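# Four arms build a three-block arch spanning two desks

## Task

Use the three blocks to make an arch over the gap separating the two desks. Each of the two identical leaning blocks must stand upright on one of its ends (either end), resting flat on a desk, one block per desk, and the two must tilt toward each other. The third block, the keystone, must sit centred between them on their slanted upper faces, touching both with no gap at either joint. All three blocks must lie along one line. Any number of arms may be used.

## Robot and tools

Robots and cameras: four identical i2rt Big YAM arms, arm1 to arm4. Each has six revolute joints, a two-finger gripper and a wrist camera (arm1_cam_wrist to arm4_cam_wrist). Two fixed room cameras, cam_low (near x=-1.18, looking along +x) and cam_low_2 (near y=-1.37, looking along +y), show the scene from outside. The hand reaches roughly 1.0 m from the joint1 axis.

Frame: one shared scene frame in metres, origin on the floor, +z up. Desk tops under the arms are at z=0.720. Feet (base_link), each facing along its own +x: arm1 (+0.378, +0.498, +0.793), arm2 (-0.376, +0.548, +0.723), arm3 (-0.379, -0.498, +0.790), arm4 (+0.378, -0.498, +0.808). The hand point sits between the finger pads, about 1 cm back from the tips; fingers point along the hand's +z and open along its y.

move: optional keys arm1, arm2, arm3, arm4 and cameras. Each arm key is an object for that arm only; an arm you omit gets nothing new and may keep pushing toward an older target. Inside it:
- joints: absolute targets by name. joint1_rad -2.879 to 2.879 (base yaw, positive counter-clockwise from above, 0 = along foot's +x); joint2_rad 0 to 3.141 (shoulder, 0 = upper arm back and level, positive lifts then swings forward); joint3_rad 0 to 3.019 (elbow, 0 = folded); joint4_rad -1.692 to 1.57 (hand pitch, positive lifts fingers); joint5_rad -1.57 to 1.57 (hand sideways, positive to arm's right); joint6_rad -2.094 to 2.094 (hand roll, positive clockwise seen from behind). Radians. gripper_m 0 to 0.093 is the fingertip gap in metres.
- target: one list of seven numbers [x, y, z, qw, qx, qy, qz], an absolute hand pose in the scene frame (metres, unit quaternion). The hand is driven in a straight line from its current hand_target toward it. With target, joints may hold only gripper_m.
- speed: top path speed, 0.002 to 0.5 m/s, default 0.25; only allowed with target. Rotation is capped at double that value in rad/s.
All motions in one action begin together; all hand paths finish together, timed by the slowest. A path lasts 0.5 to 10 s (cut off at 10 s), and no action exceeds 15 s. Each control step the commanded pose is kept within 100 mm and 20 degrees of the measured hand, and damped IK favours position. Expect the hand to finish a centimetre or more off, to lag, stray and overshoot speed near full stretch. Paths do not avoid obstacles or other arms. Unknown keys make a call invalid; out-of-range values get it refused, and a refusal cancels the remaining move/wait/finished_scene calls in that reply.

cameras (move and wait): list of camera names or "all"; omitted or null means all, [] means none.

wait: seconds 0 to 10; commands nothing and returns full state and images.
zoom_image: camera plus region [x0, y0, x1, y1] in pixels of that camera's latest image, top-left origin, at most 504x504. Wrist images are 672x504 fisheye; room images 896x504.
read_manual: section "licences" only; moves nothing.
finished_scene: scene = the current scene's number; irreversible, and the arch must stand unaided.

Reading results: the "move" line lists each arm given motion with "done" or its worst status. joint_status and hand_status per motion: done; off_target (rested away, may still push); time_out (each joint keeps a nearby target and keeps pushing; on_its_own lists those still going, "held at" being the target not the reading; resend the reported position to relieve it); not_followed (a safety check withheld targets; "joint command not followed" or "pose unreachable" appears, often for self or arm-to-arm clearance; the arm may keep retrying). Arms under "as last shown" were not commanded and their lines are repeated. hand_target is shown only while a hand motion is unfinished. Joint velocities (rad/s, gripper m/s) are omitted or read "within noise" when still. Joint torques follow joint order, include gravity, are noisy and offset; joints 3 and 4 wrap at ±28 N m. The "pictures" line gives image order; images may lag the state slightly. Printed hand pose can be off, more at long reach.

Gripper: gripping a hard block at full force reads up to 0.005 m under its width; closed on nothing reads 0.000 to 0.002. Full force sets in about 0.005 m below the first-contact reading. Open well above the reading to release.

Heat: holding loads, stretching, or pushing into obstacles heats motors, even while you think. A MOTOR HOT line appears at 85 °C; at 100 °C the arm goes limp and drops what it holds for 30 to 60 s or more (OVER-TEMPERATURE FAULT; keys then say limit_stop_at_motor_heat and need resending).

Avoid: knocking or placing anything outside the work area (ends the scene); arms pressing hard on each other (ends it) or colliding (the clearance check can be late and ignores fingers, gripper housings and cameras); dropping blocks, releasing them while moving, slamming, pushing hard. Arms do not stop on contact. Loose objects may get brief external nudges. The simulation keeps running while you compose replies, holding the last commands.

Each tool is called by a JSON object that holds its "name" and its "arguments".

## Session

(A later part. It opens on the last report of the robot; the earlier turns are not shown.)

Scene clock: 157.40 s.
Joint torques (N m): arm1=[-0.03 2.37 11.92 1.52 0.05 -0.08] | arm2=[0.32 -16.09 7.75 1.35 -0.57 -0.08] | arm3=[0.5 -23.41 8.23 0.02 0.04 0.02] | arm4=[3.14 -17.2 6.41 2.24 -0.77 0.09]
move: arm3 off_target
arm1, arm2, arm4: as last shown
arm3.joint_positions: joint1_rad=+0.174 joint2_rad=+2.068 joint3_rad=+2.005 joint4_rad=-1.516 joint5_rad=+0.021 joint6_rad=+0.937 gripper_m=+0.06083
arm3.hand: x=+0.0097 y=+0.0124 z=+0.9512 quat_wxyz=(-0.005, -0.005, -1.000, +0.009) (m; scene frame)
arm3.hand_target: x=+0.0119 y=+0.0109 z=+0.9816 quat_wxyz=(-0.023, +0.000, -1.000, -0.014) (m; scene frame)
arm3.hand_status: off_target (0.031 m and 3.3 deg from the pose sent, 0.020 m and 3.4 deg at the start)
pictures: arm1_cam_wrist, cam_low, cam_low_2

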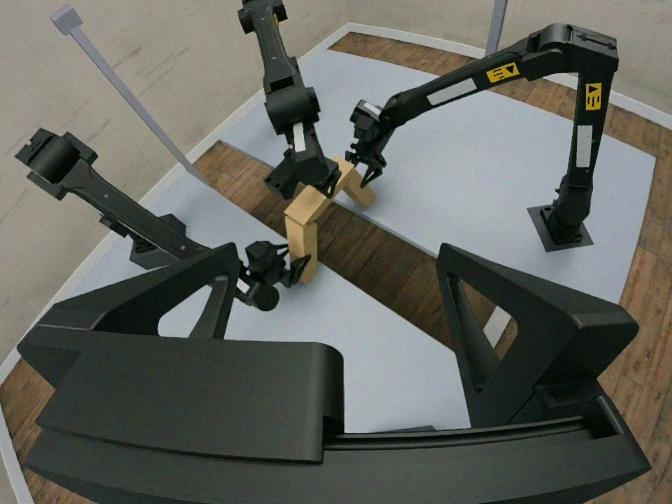

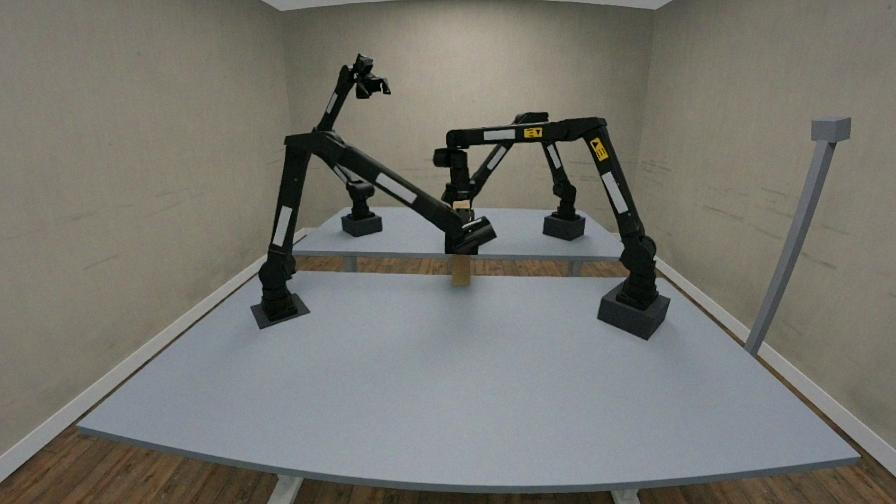

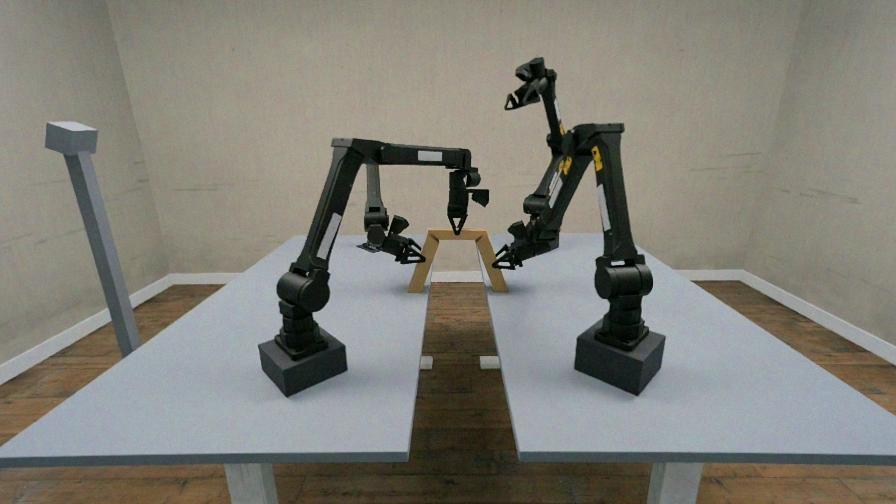

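{"name": "move", "arguments": {"arm3": {"target":[0.012,0.011,0.973,0.022,0,0.9997,0.014],"speed":0.04}, "cameras": ["cam_low_2","cam_low","arm1_cam_wrist"]}}

{"name": "zoom_image", "arguments": {"camera": "arm1_cam_wrist", "region": [275, 190, 325, 240]}}

{"name": "zoom_image", "arguments": {"camera": "arm1_cam_wrist", "region": [325, 145, 375, 195]}}

{"name": "zoom_image", "arguments": {"camera": "cam_low_2", "region": [422, 220, 446, 248]}}

{"name": "zoom_image", "arguments": {"camera": "cam_low_2", "region": [468, 220, 496, 248]}}

Scene clock: 159.53 s.
Joint torques (N m): arm1=[-0.03 2.26 11.93 1.55 0.05 -0.08] | arm2=[-0.03 -16.21 7.76 1.32 -0.6 -0.08] | arm3=[0.73 -22.83 8.42 -0.1 0.05 0.06] | arm4=[3.19 -17.14 6.41 2.24 -0.77 0.08]
move: arm3 off_target
arm1, arm2, arm4: as last shown
arm3.joint_positions: joint1_rad=+0.174 joint2_rad=+2.066 joint3_rad=+1.983 joint4_rad=-1.495 joint5_rad=+0.021 joint6_rad=+0.936 gripper_m=+0.06083
arm3.hand: x=+0.0092 y=+0.0116 z=+0.9436 quat_wxyz=(-0.006, -0.004, -1.000, +0.009) (m; scene frame)
arm3.hand_target: x=+0.0116 y=+0.0106 z=+0.9726 quat_wxyz=(-0.022, +0.001, -1.000, -0.013) (m; scene frame)
arm3.hand_status: off_target (0.030 m and 3.3 deg from the pose sent, 0.022 m and 3.3 deg at the start)
pictures: arm1_cam_wrist, cam_low, cam_low_2

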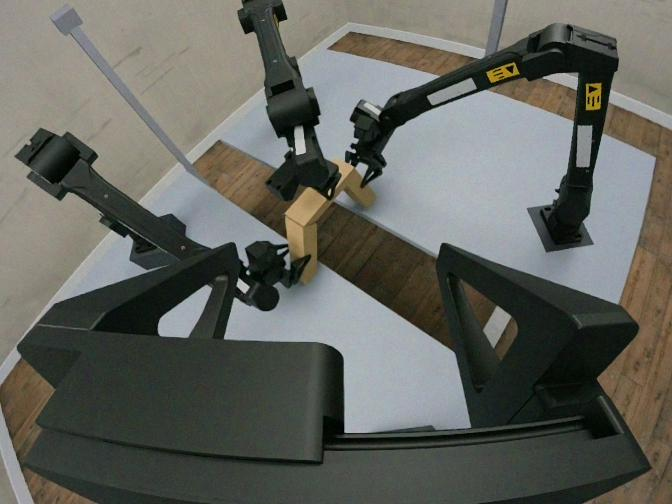

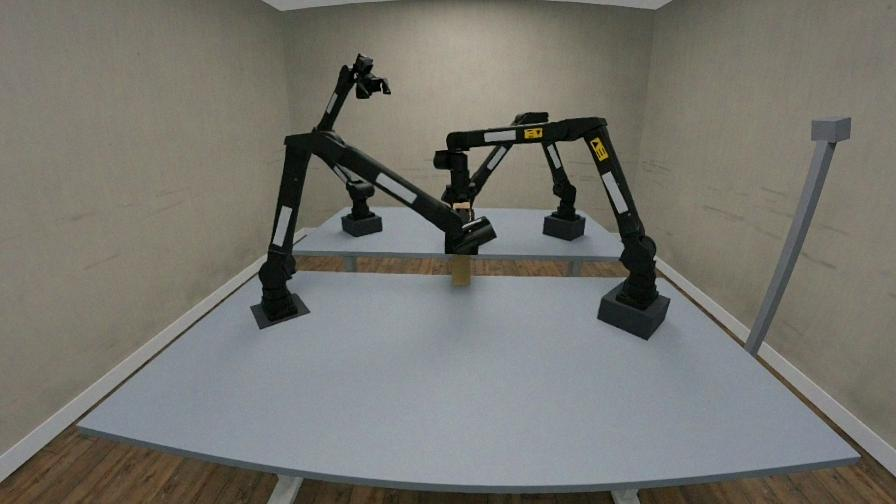

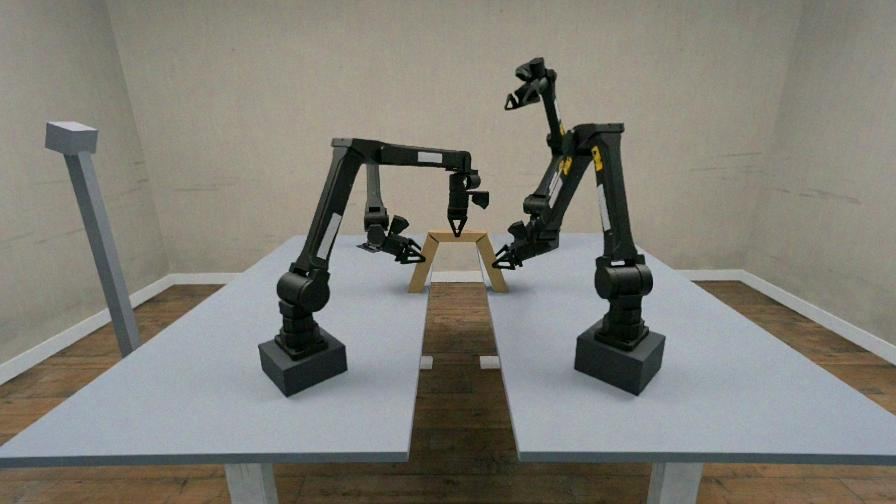

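Scaled by 10.080 from the camera's 672x504 image, which has a finer 960x720 frame.

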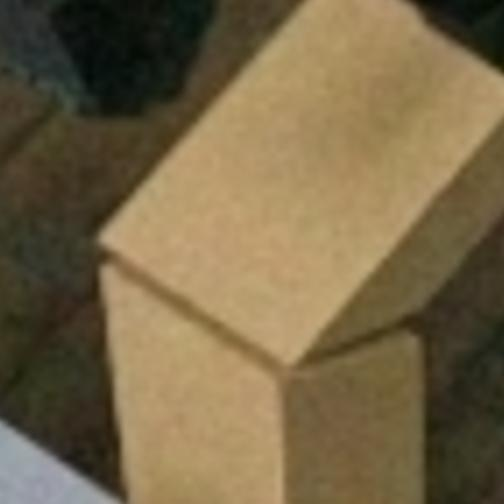

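Scaled by 10.080 from the camera's 672x504 image, which has a finer 960x720 frame.

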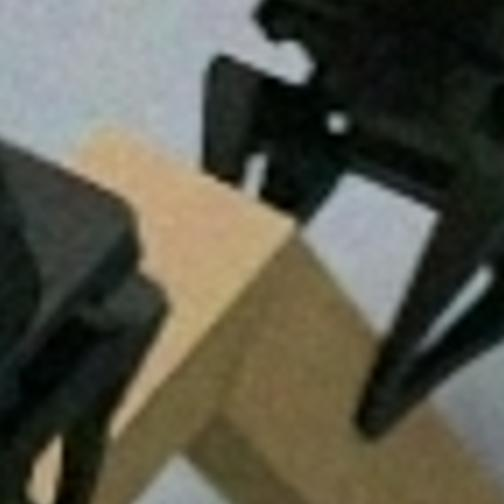

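Scaled by 18.000 from the camera's 896x504 image, which has a finer 1280x720 frame.

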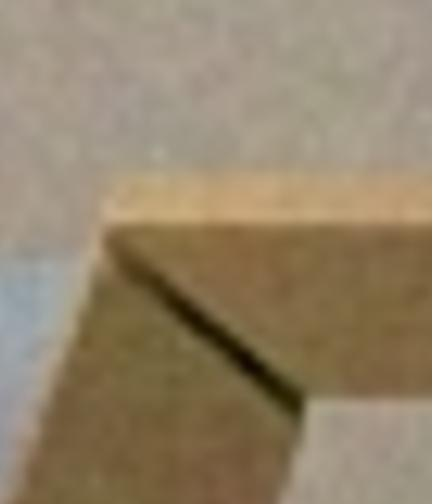

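Scaled by 18.000 from the camera's 896x504 image, which has a finer 1280x720 frame.

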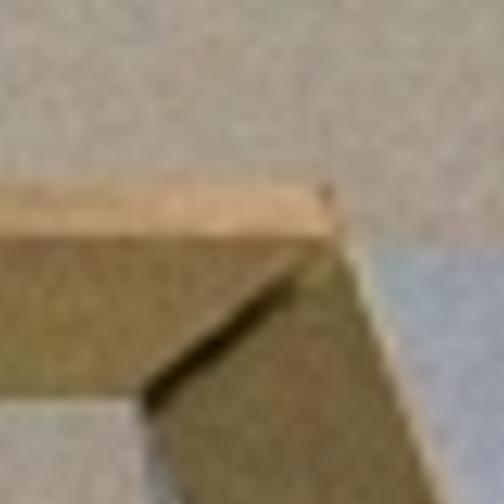

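{"name": "move", "arguments": {"arm3": {"target":[0.012,0.011,0.964,0.022,0,0.9997,0.014],"speed":0.03}, "cameras": ["cam_low_2","cam_low","arm1_cam_wrist"]}}

{"name": "zoom_image", "arguments": {"camera": "cam_low_2", "region": [400, 220, 520, 300]}}

{"name": "zoom_image", "arguments": {"camera": "cam_low_2", "region": [422, 220, 446, 248]}}

{"name": "zoom_image", "arguments": {"camera": "cam_low_2", "region": [468, 220, 496, 248]}}

Scene clock: 162.10 s.
Joint torques (N m): arm1=[0.03 2.32 11.93 1.54 0.04 -0.08] | arm2=[-0.09 -15.85 7.75 1.32 -0.58 -0.09] | arm3=[0.21 -21.83 7.94 0.01 0.05 0.05] | arm4=[3.19 -17.2 6.43 2.22 -0.78 0.08]
move: arm3 off_target
arm1, arm2, arm4: as last shown
arm3.joint_positions: joint1_rad=+0.174 joint2_rad=+2.061 joint3_rad=+1.968 joint4_rad=-1.472 joint5_rad=+0.021 joint6_rad=+0.936 gripper_m=+0.06083
arm3.hand: x=+0.0099 y=+0.0126 z=+0.9411 quat_wxyz=(-0.009, -0.004, -1.000, +0.004) (m; scene frame)
arm3.hand_target: x=+0.0120 y=+0.0110 z=+0.9637 quat_wxyz=(-0.022, +0.000, -1.000, -0.014) (m; scene frame)
arm3.hand_status: off_target (0.023 m and 2.5 deg from the pose sent, 0.021 m and 3.3 deg at the start)
pictures: arm1_cam_wrist, cam_low, cam_low_2

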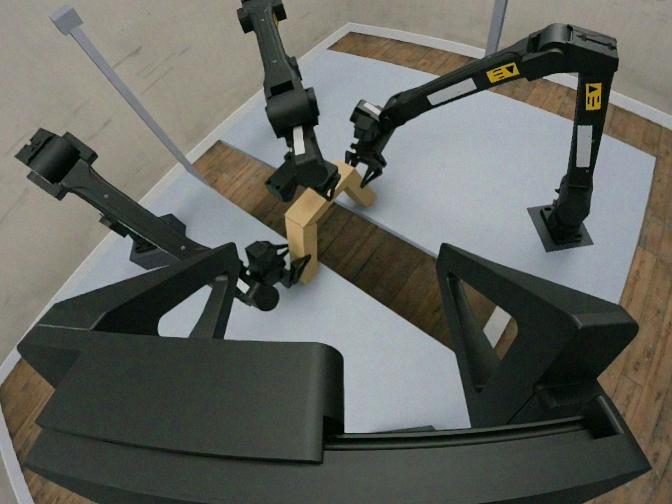

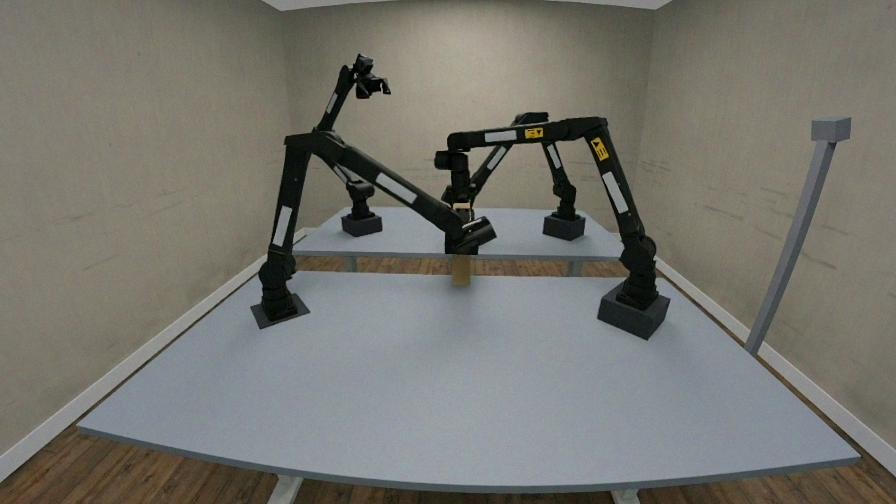

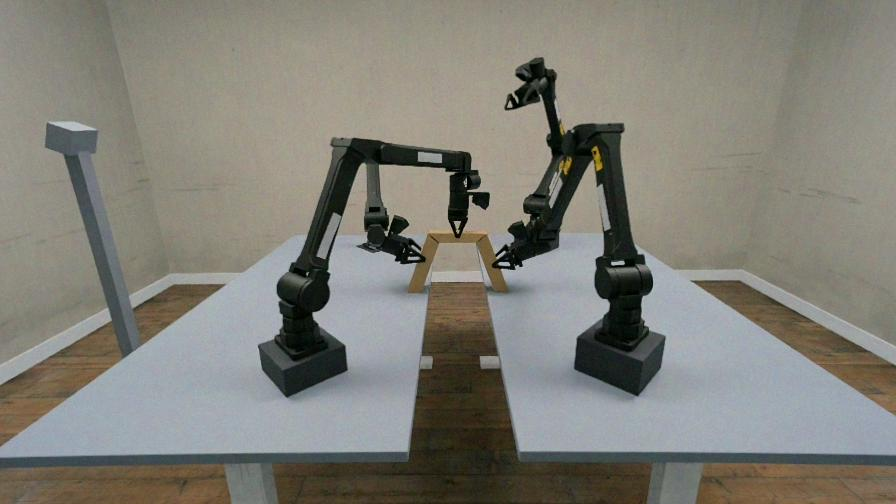

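Scaled by 4.200 from the camera's 896x504 image, which has a finer 1280x720 frame.

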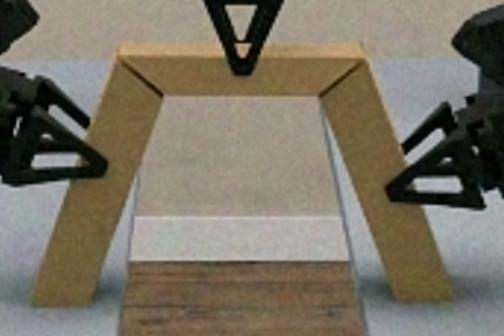

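Scaled by 18.000 from the camera's 896x504 image, which has a finer 1280x720 frame.

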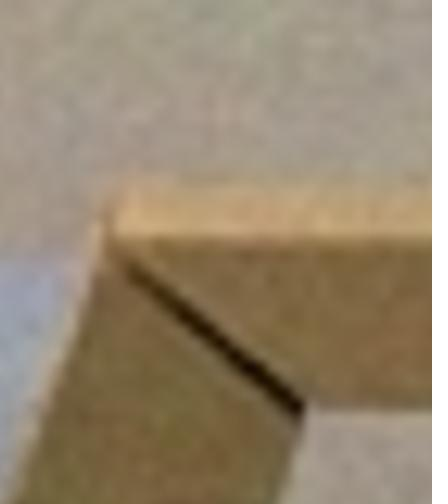

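Scaled by 18.000 from the camera's 896x504 image, which has a finer 1280x720 frame.

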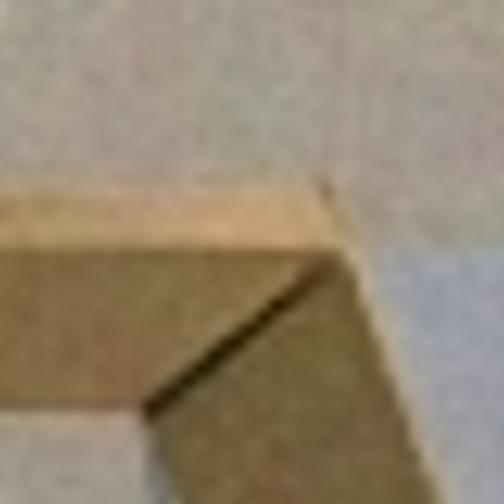

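{"name": "move", "arguments": {"arm3": {"joints":{"gripper_m":0.069}}, "cameras": ["cam_low_2","arm1_cam_wrist"]}}

{"name": "zoom_image", "arguments": {"camera": "cam_low_2", "region": [400, 220, 520, 300]}}

{"name": "zoom_image", "arguments": {"camera": "arm1_cam_wrist", "region": [275, 140, 375, 240]}}

Scene clock: 164.43 s.
Joint torques (N m): arm1=[0.09 2.26 11.97 1.54 0.04 -0.08] | arm2=[-0.03 -15.91 7.87 1.29 -0.6 -0.08] | arm3=[0.26 -20.37 8.02 0.13 0.04 0.05] | arm4=[3.19 -17.14 6.42 2.24 -0.75 0.08]
move: arm3 done
arm1, arm2, arm4: as last shown
arm3.joint_positions: joint1_rad=+0.174 joint2_rad=+2.045 joint3_rad=+1.967 joint4_rad=-1.472 joint5_rad=+0.021 joint6_rad=+0.936 gripper_m=+0.06892
arm3.joint_status: all done
arm3.hand: x=+0.0096 y=+0.0122 z=+0.9511 quat_wxyz=(-0.014, -0.004, -1.000, -0.003) (m; scene frame)
pictures: arm1_cam_wrist, cam_low_2

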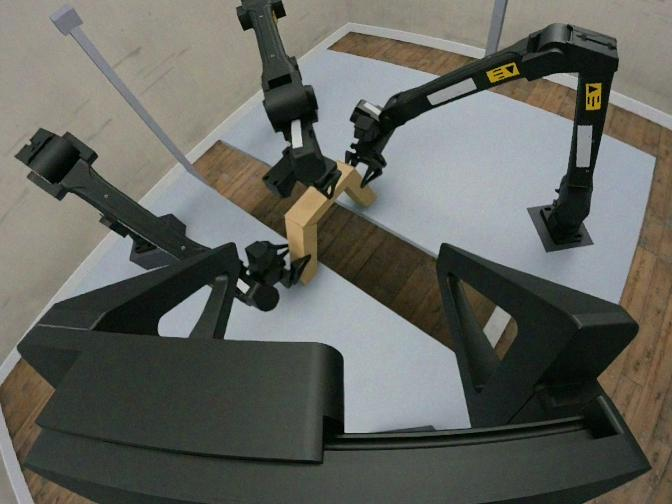

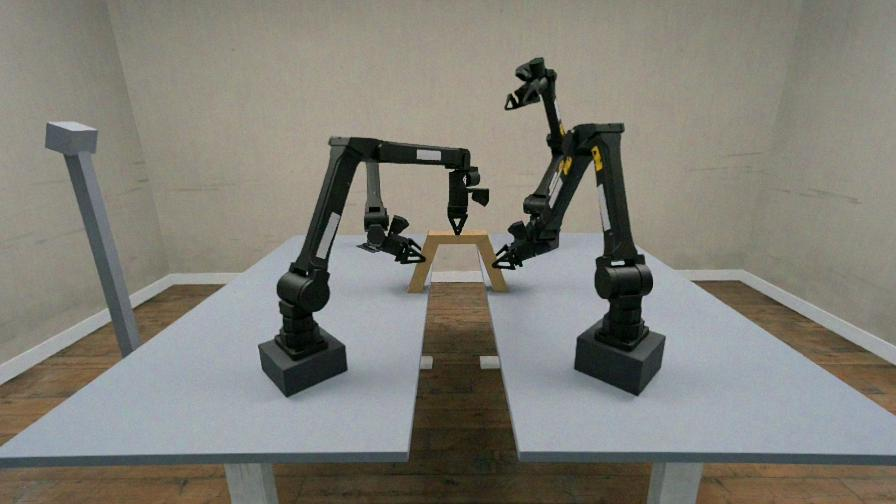

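Scaled by 4.200 from the camera's 896x504 image, which has a finer 1280x720 frame.

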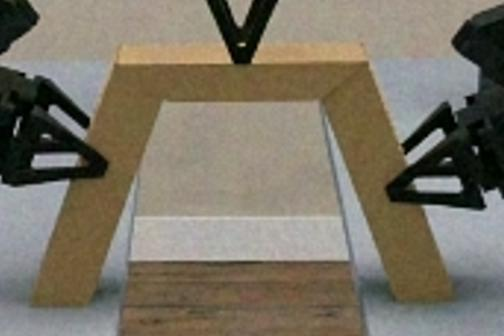

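Scaled by 5.040 from the camera's 672x504 image, which has a finer 960x720 frame.

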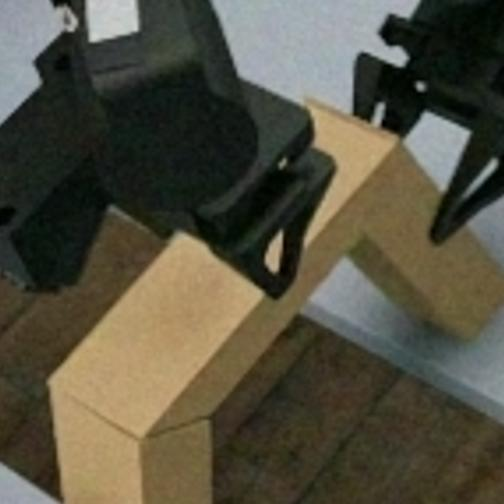

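{"name": "move", "arguments": {"arm2": {"joints":{"gripper_m":0.068}}, "arm4": {"joints":{"gripper_m":0.067}}, "cameras": ["cam_low_2","arm1_cam_wrist","cam_low"]}}

{"name": "zoom_image", "arguments": {"camera": "cam_low_2", "region": [400, 220, 520, 300]}}

{"name": "zoom_image", "arguments": {"camera": "arm1_cam_wrist", "region": [275, 140, 375, 240]}}

Scene clock: 166.63 s.
Joint torques (N m): arm1=[-0.03 2.2 11.95 1.54 0.05 -0.08] | arm2=[-0.38 -15.79 7.76 1.09 -0.59 -0.04] | arm3=[0.5 -20.66 8.09 0.05 0.06 0.04] | arm4=[2.61 -17.2 6.41 1.99 -0.76 0.08]
move: arm2 done; arm4 done
arm1, arm3: as last shown
arm2.joint_positions: joint1_rad=-0.578 joint2_rad=+1.891 joint3_rad=+1.281 joint4_rad=-0.495 joint5_rad=-1.191 joint6_rad=-1.071 gripper_m=+0.06792
arm2.joint_status: all done
arm2.hand: x=-0.1185 y=+0.0034 z=+0.8459 quat_wxyz=(-0.574, -0.004, -0.819, -0.001) (m; scene frame)
arm4.joint_positions: joint1_rad=-0.612 joint2_rad=+2.005 joint3_rad=+1.078 joint4_rad=-0.128 joint5_rad=-1.162 joint6_rad=-1.019 gripper_m=+0.06691
arm4.joint_status: all done
arm4.hand: x=+0.1127 y=+0.0005 z=+0.8239 quat_wxyz=(-0.002, +0.820, -0.001, -0.572) (m; scene frame)
pictures: arm1_cam_wrist, cam_low, cam_low_2

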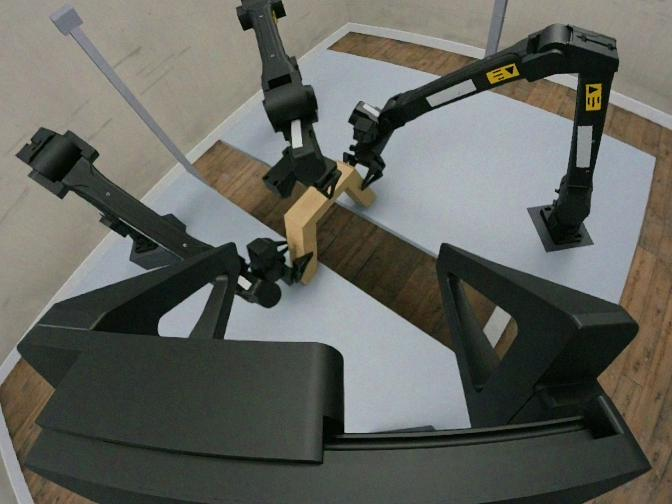

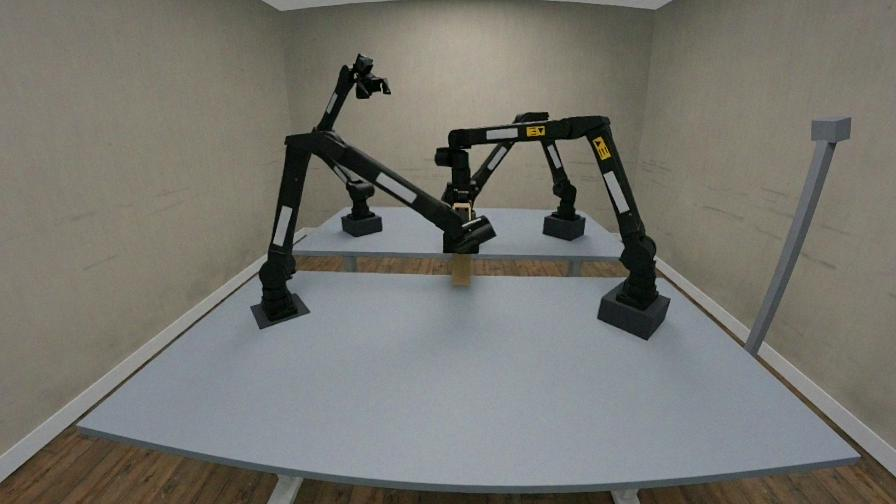

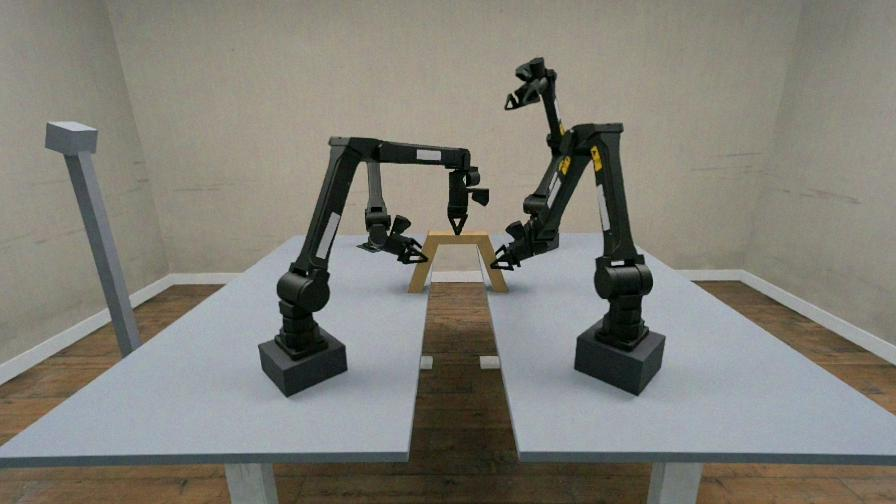

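Scaled by 4.200 from the camera's 896x504 image, which has a finer 1280x720 frame.

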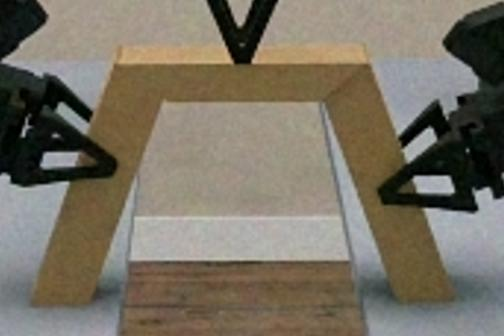

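Scaled by 5.040 from the camera's 672x504 image, which has a finer 960x720 frame.

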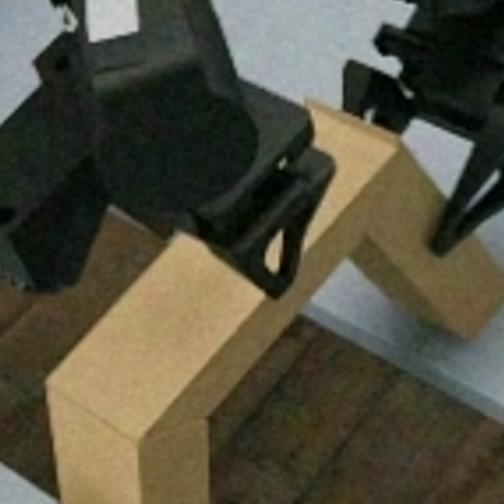

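{"name": "move", "arguments": {"arm2": {"joints":{"gripper_m":0.085}}, "arm4": {"joints":{"gripper_m":0.085}}, "arm3": {"joints":{"gripper_m":0.085}}, "cameras": ["cam_low_2"]}}

{"name": "move", "arguments": {"arm3": {"target":[0.0096,0.0122,1.15,0,0,1,0],"speed":0.1}, "arm2": {"target":[-0.24,0.003,0.89,0.574,0,0.819,0],"speed":0.1}, "arm4": {"target":[0.24,0,0.87,0,0.819,0,-0.574],"speed":0.1}, "cameras": ["cam_low_2","arm1_cam_wrist"]}}

Scene clock: 172.10 s.
move: arm2 done; arm3 done; arm4 done
arm2.joint_status: all done
arm3.joint_status: all done
arm4.joint_status: all done
pictures: cam_low_2

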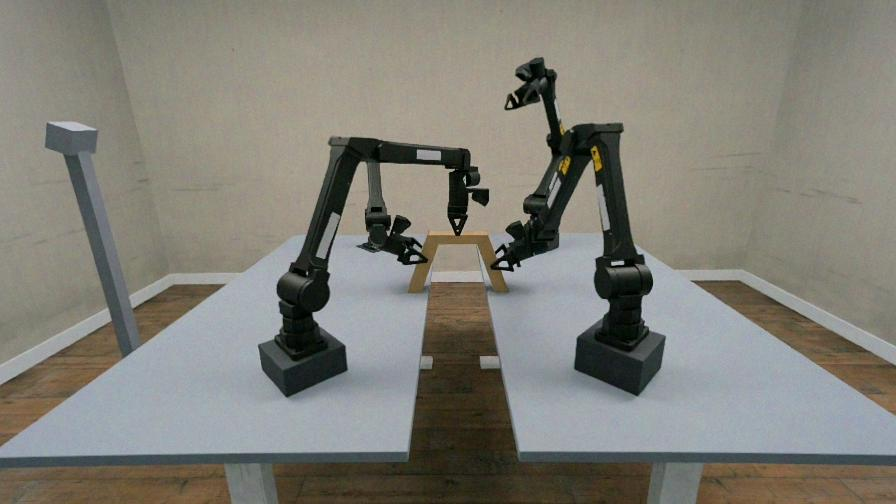

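Scene clock: 175.70 s.
Joint torques (N m): arm1=[-0.03 2.26 11.9 1.54 0.05 -0.08] | arm2=[-2.32 -14.39 12.4 -0.62 -0.72 -0.18] | arm3=[0.32 -19.25 13.34 -0.27 -0.09 0.03] | arm4=[1.32 -17.44 9.09 -0.5 -0.81 -0.18]
move: arm2 off_target; arm3 off_target; arm4 off_target
arm1.joint_positions: joint1_rad=+0.252 joint2_rad=+0.565 joint3_rad=+1.417 joint4_rad=-1.312 joint5_rad=+0.231 joint6_rad=+0.335 gripper_m=+0.09396
arm1.hand: x=+0.2345 y=+0.3433 z=+1.3639 quat_wxyz=(-0.255, -0.816, -0.228, +0.467) (m; scene frame)
arm2.joint_positions: joint1_rad=-0.793 joint2_rad=+1.890 joint3_rad=+1.407 joint4_rad=-1.257 joint5_rad=-1.228 joint6_rad=-1.714 gripper_m=+0.08489
arm2.hand: x=-0.2350 y=+0.0202 z=+0.8821 quat_wxyz=(-0.573, -0.008, -0.819, -0.017) (m; scene frame)
arm2.hand_target: x=-0.2401 y=+0.0043 z=+0.8903 quat_wxyz=(-0.574, +0.001, -0.819, +0.000) (m; scene frame)
arm2.hand_status: off_target (0.020 m and 2.1 deg from the pose sent, 0.129 m and 0.5 deg at the start)
arm3.joint_positions: joint1_rad=+0.174 joint2_rad=+1.950 joint3_rad=+2.238 joint4_rad=-1.673 joint5_rad=+0.004 joint6_rad=+0.942 gripper_m=+0.08491
arm3.hand: x=+0.0049 y=+0.0104 z=+1.1138 quat_wxyz=(-0.056, -0.007, -0.996, -0.073) (m; scene frame)
arm3.hand_target: x=+0.0081 y=+0.0103 z=+1.1488 quat_wxyz=(-0.076, -0.003, -0.992, -0.102) (m; scene frame)
arm3.hand_status: off_target (0.037 m and 10.6 deg from the pose sent, 0.199 m and 1.7 deg at the start; a joint's target at an end of its range on 84 of 108 steps)
arm4.joint_positions: joint1_rad=-0.859 joint2_rad=+1.964 joint3_rad=+1.170 joint4_rad=-0.941 joint5_rad=-1.218 joint6_rad=-1.699 gripper_m=+0.08488
arm4.hand: x=+0.2366 y=-0.0163 z=+0.8580 quat_wxyz=(+0.019, +0.819, -0.012, -0.573) (m; scene frame)
arm4.hand_target: x=+0.2401 y=-0.0009 z=+0.8705 quat_wxyz=(+0.000, +0.819, +0.001, -0.574) (m; scene frame)
arm4.hand_status: off_target (0.021 m and 2.6 deg from the pose sent, 0.135 m and 0.4 deg at the start)
pictures: arm1_cam_wrist, cam_low_2

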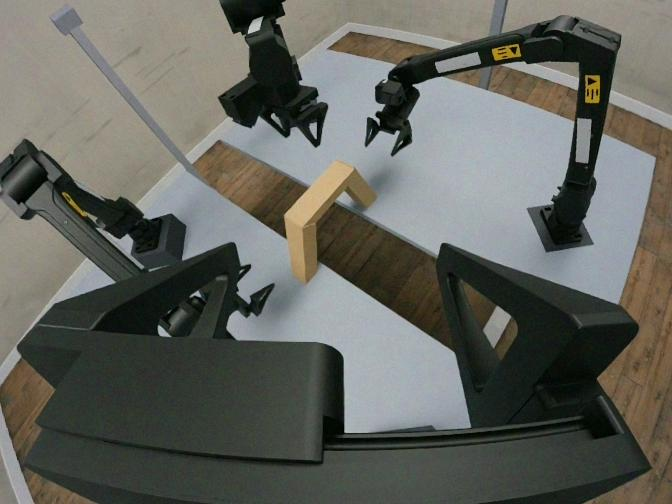

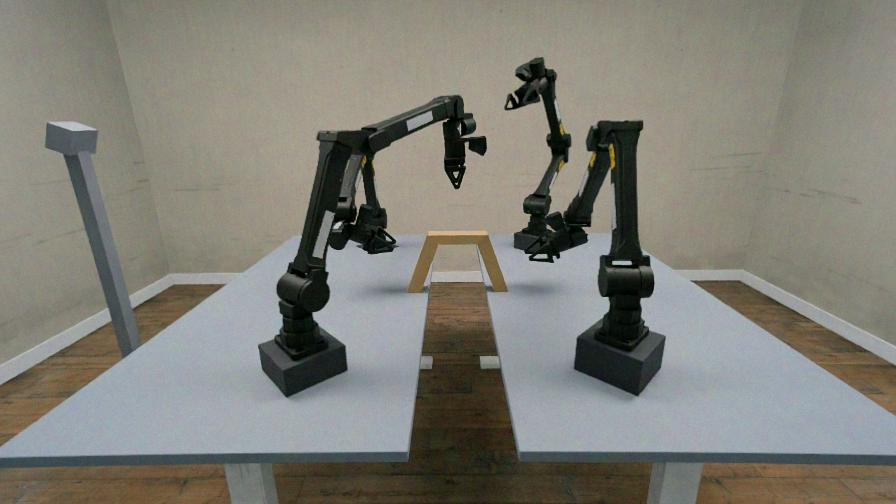

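{"name": "finished_scene", "arguments": {"scene": 1}}

The scene is finished: the task was done.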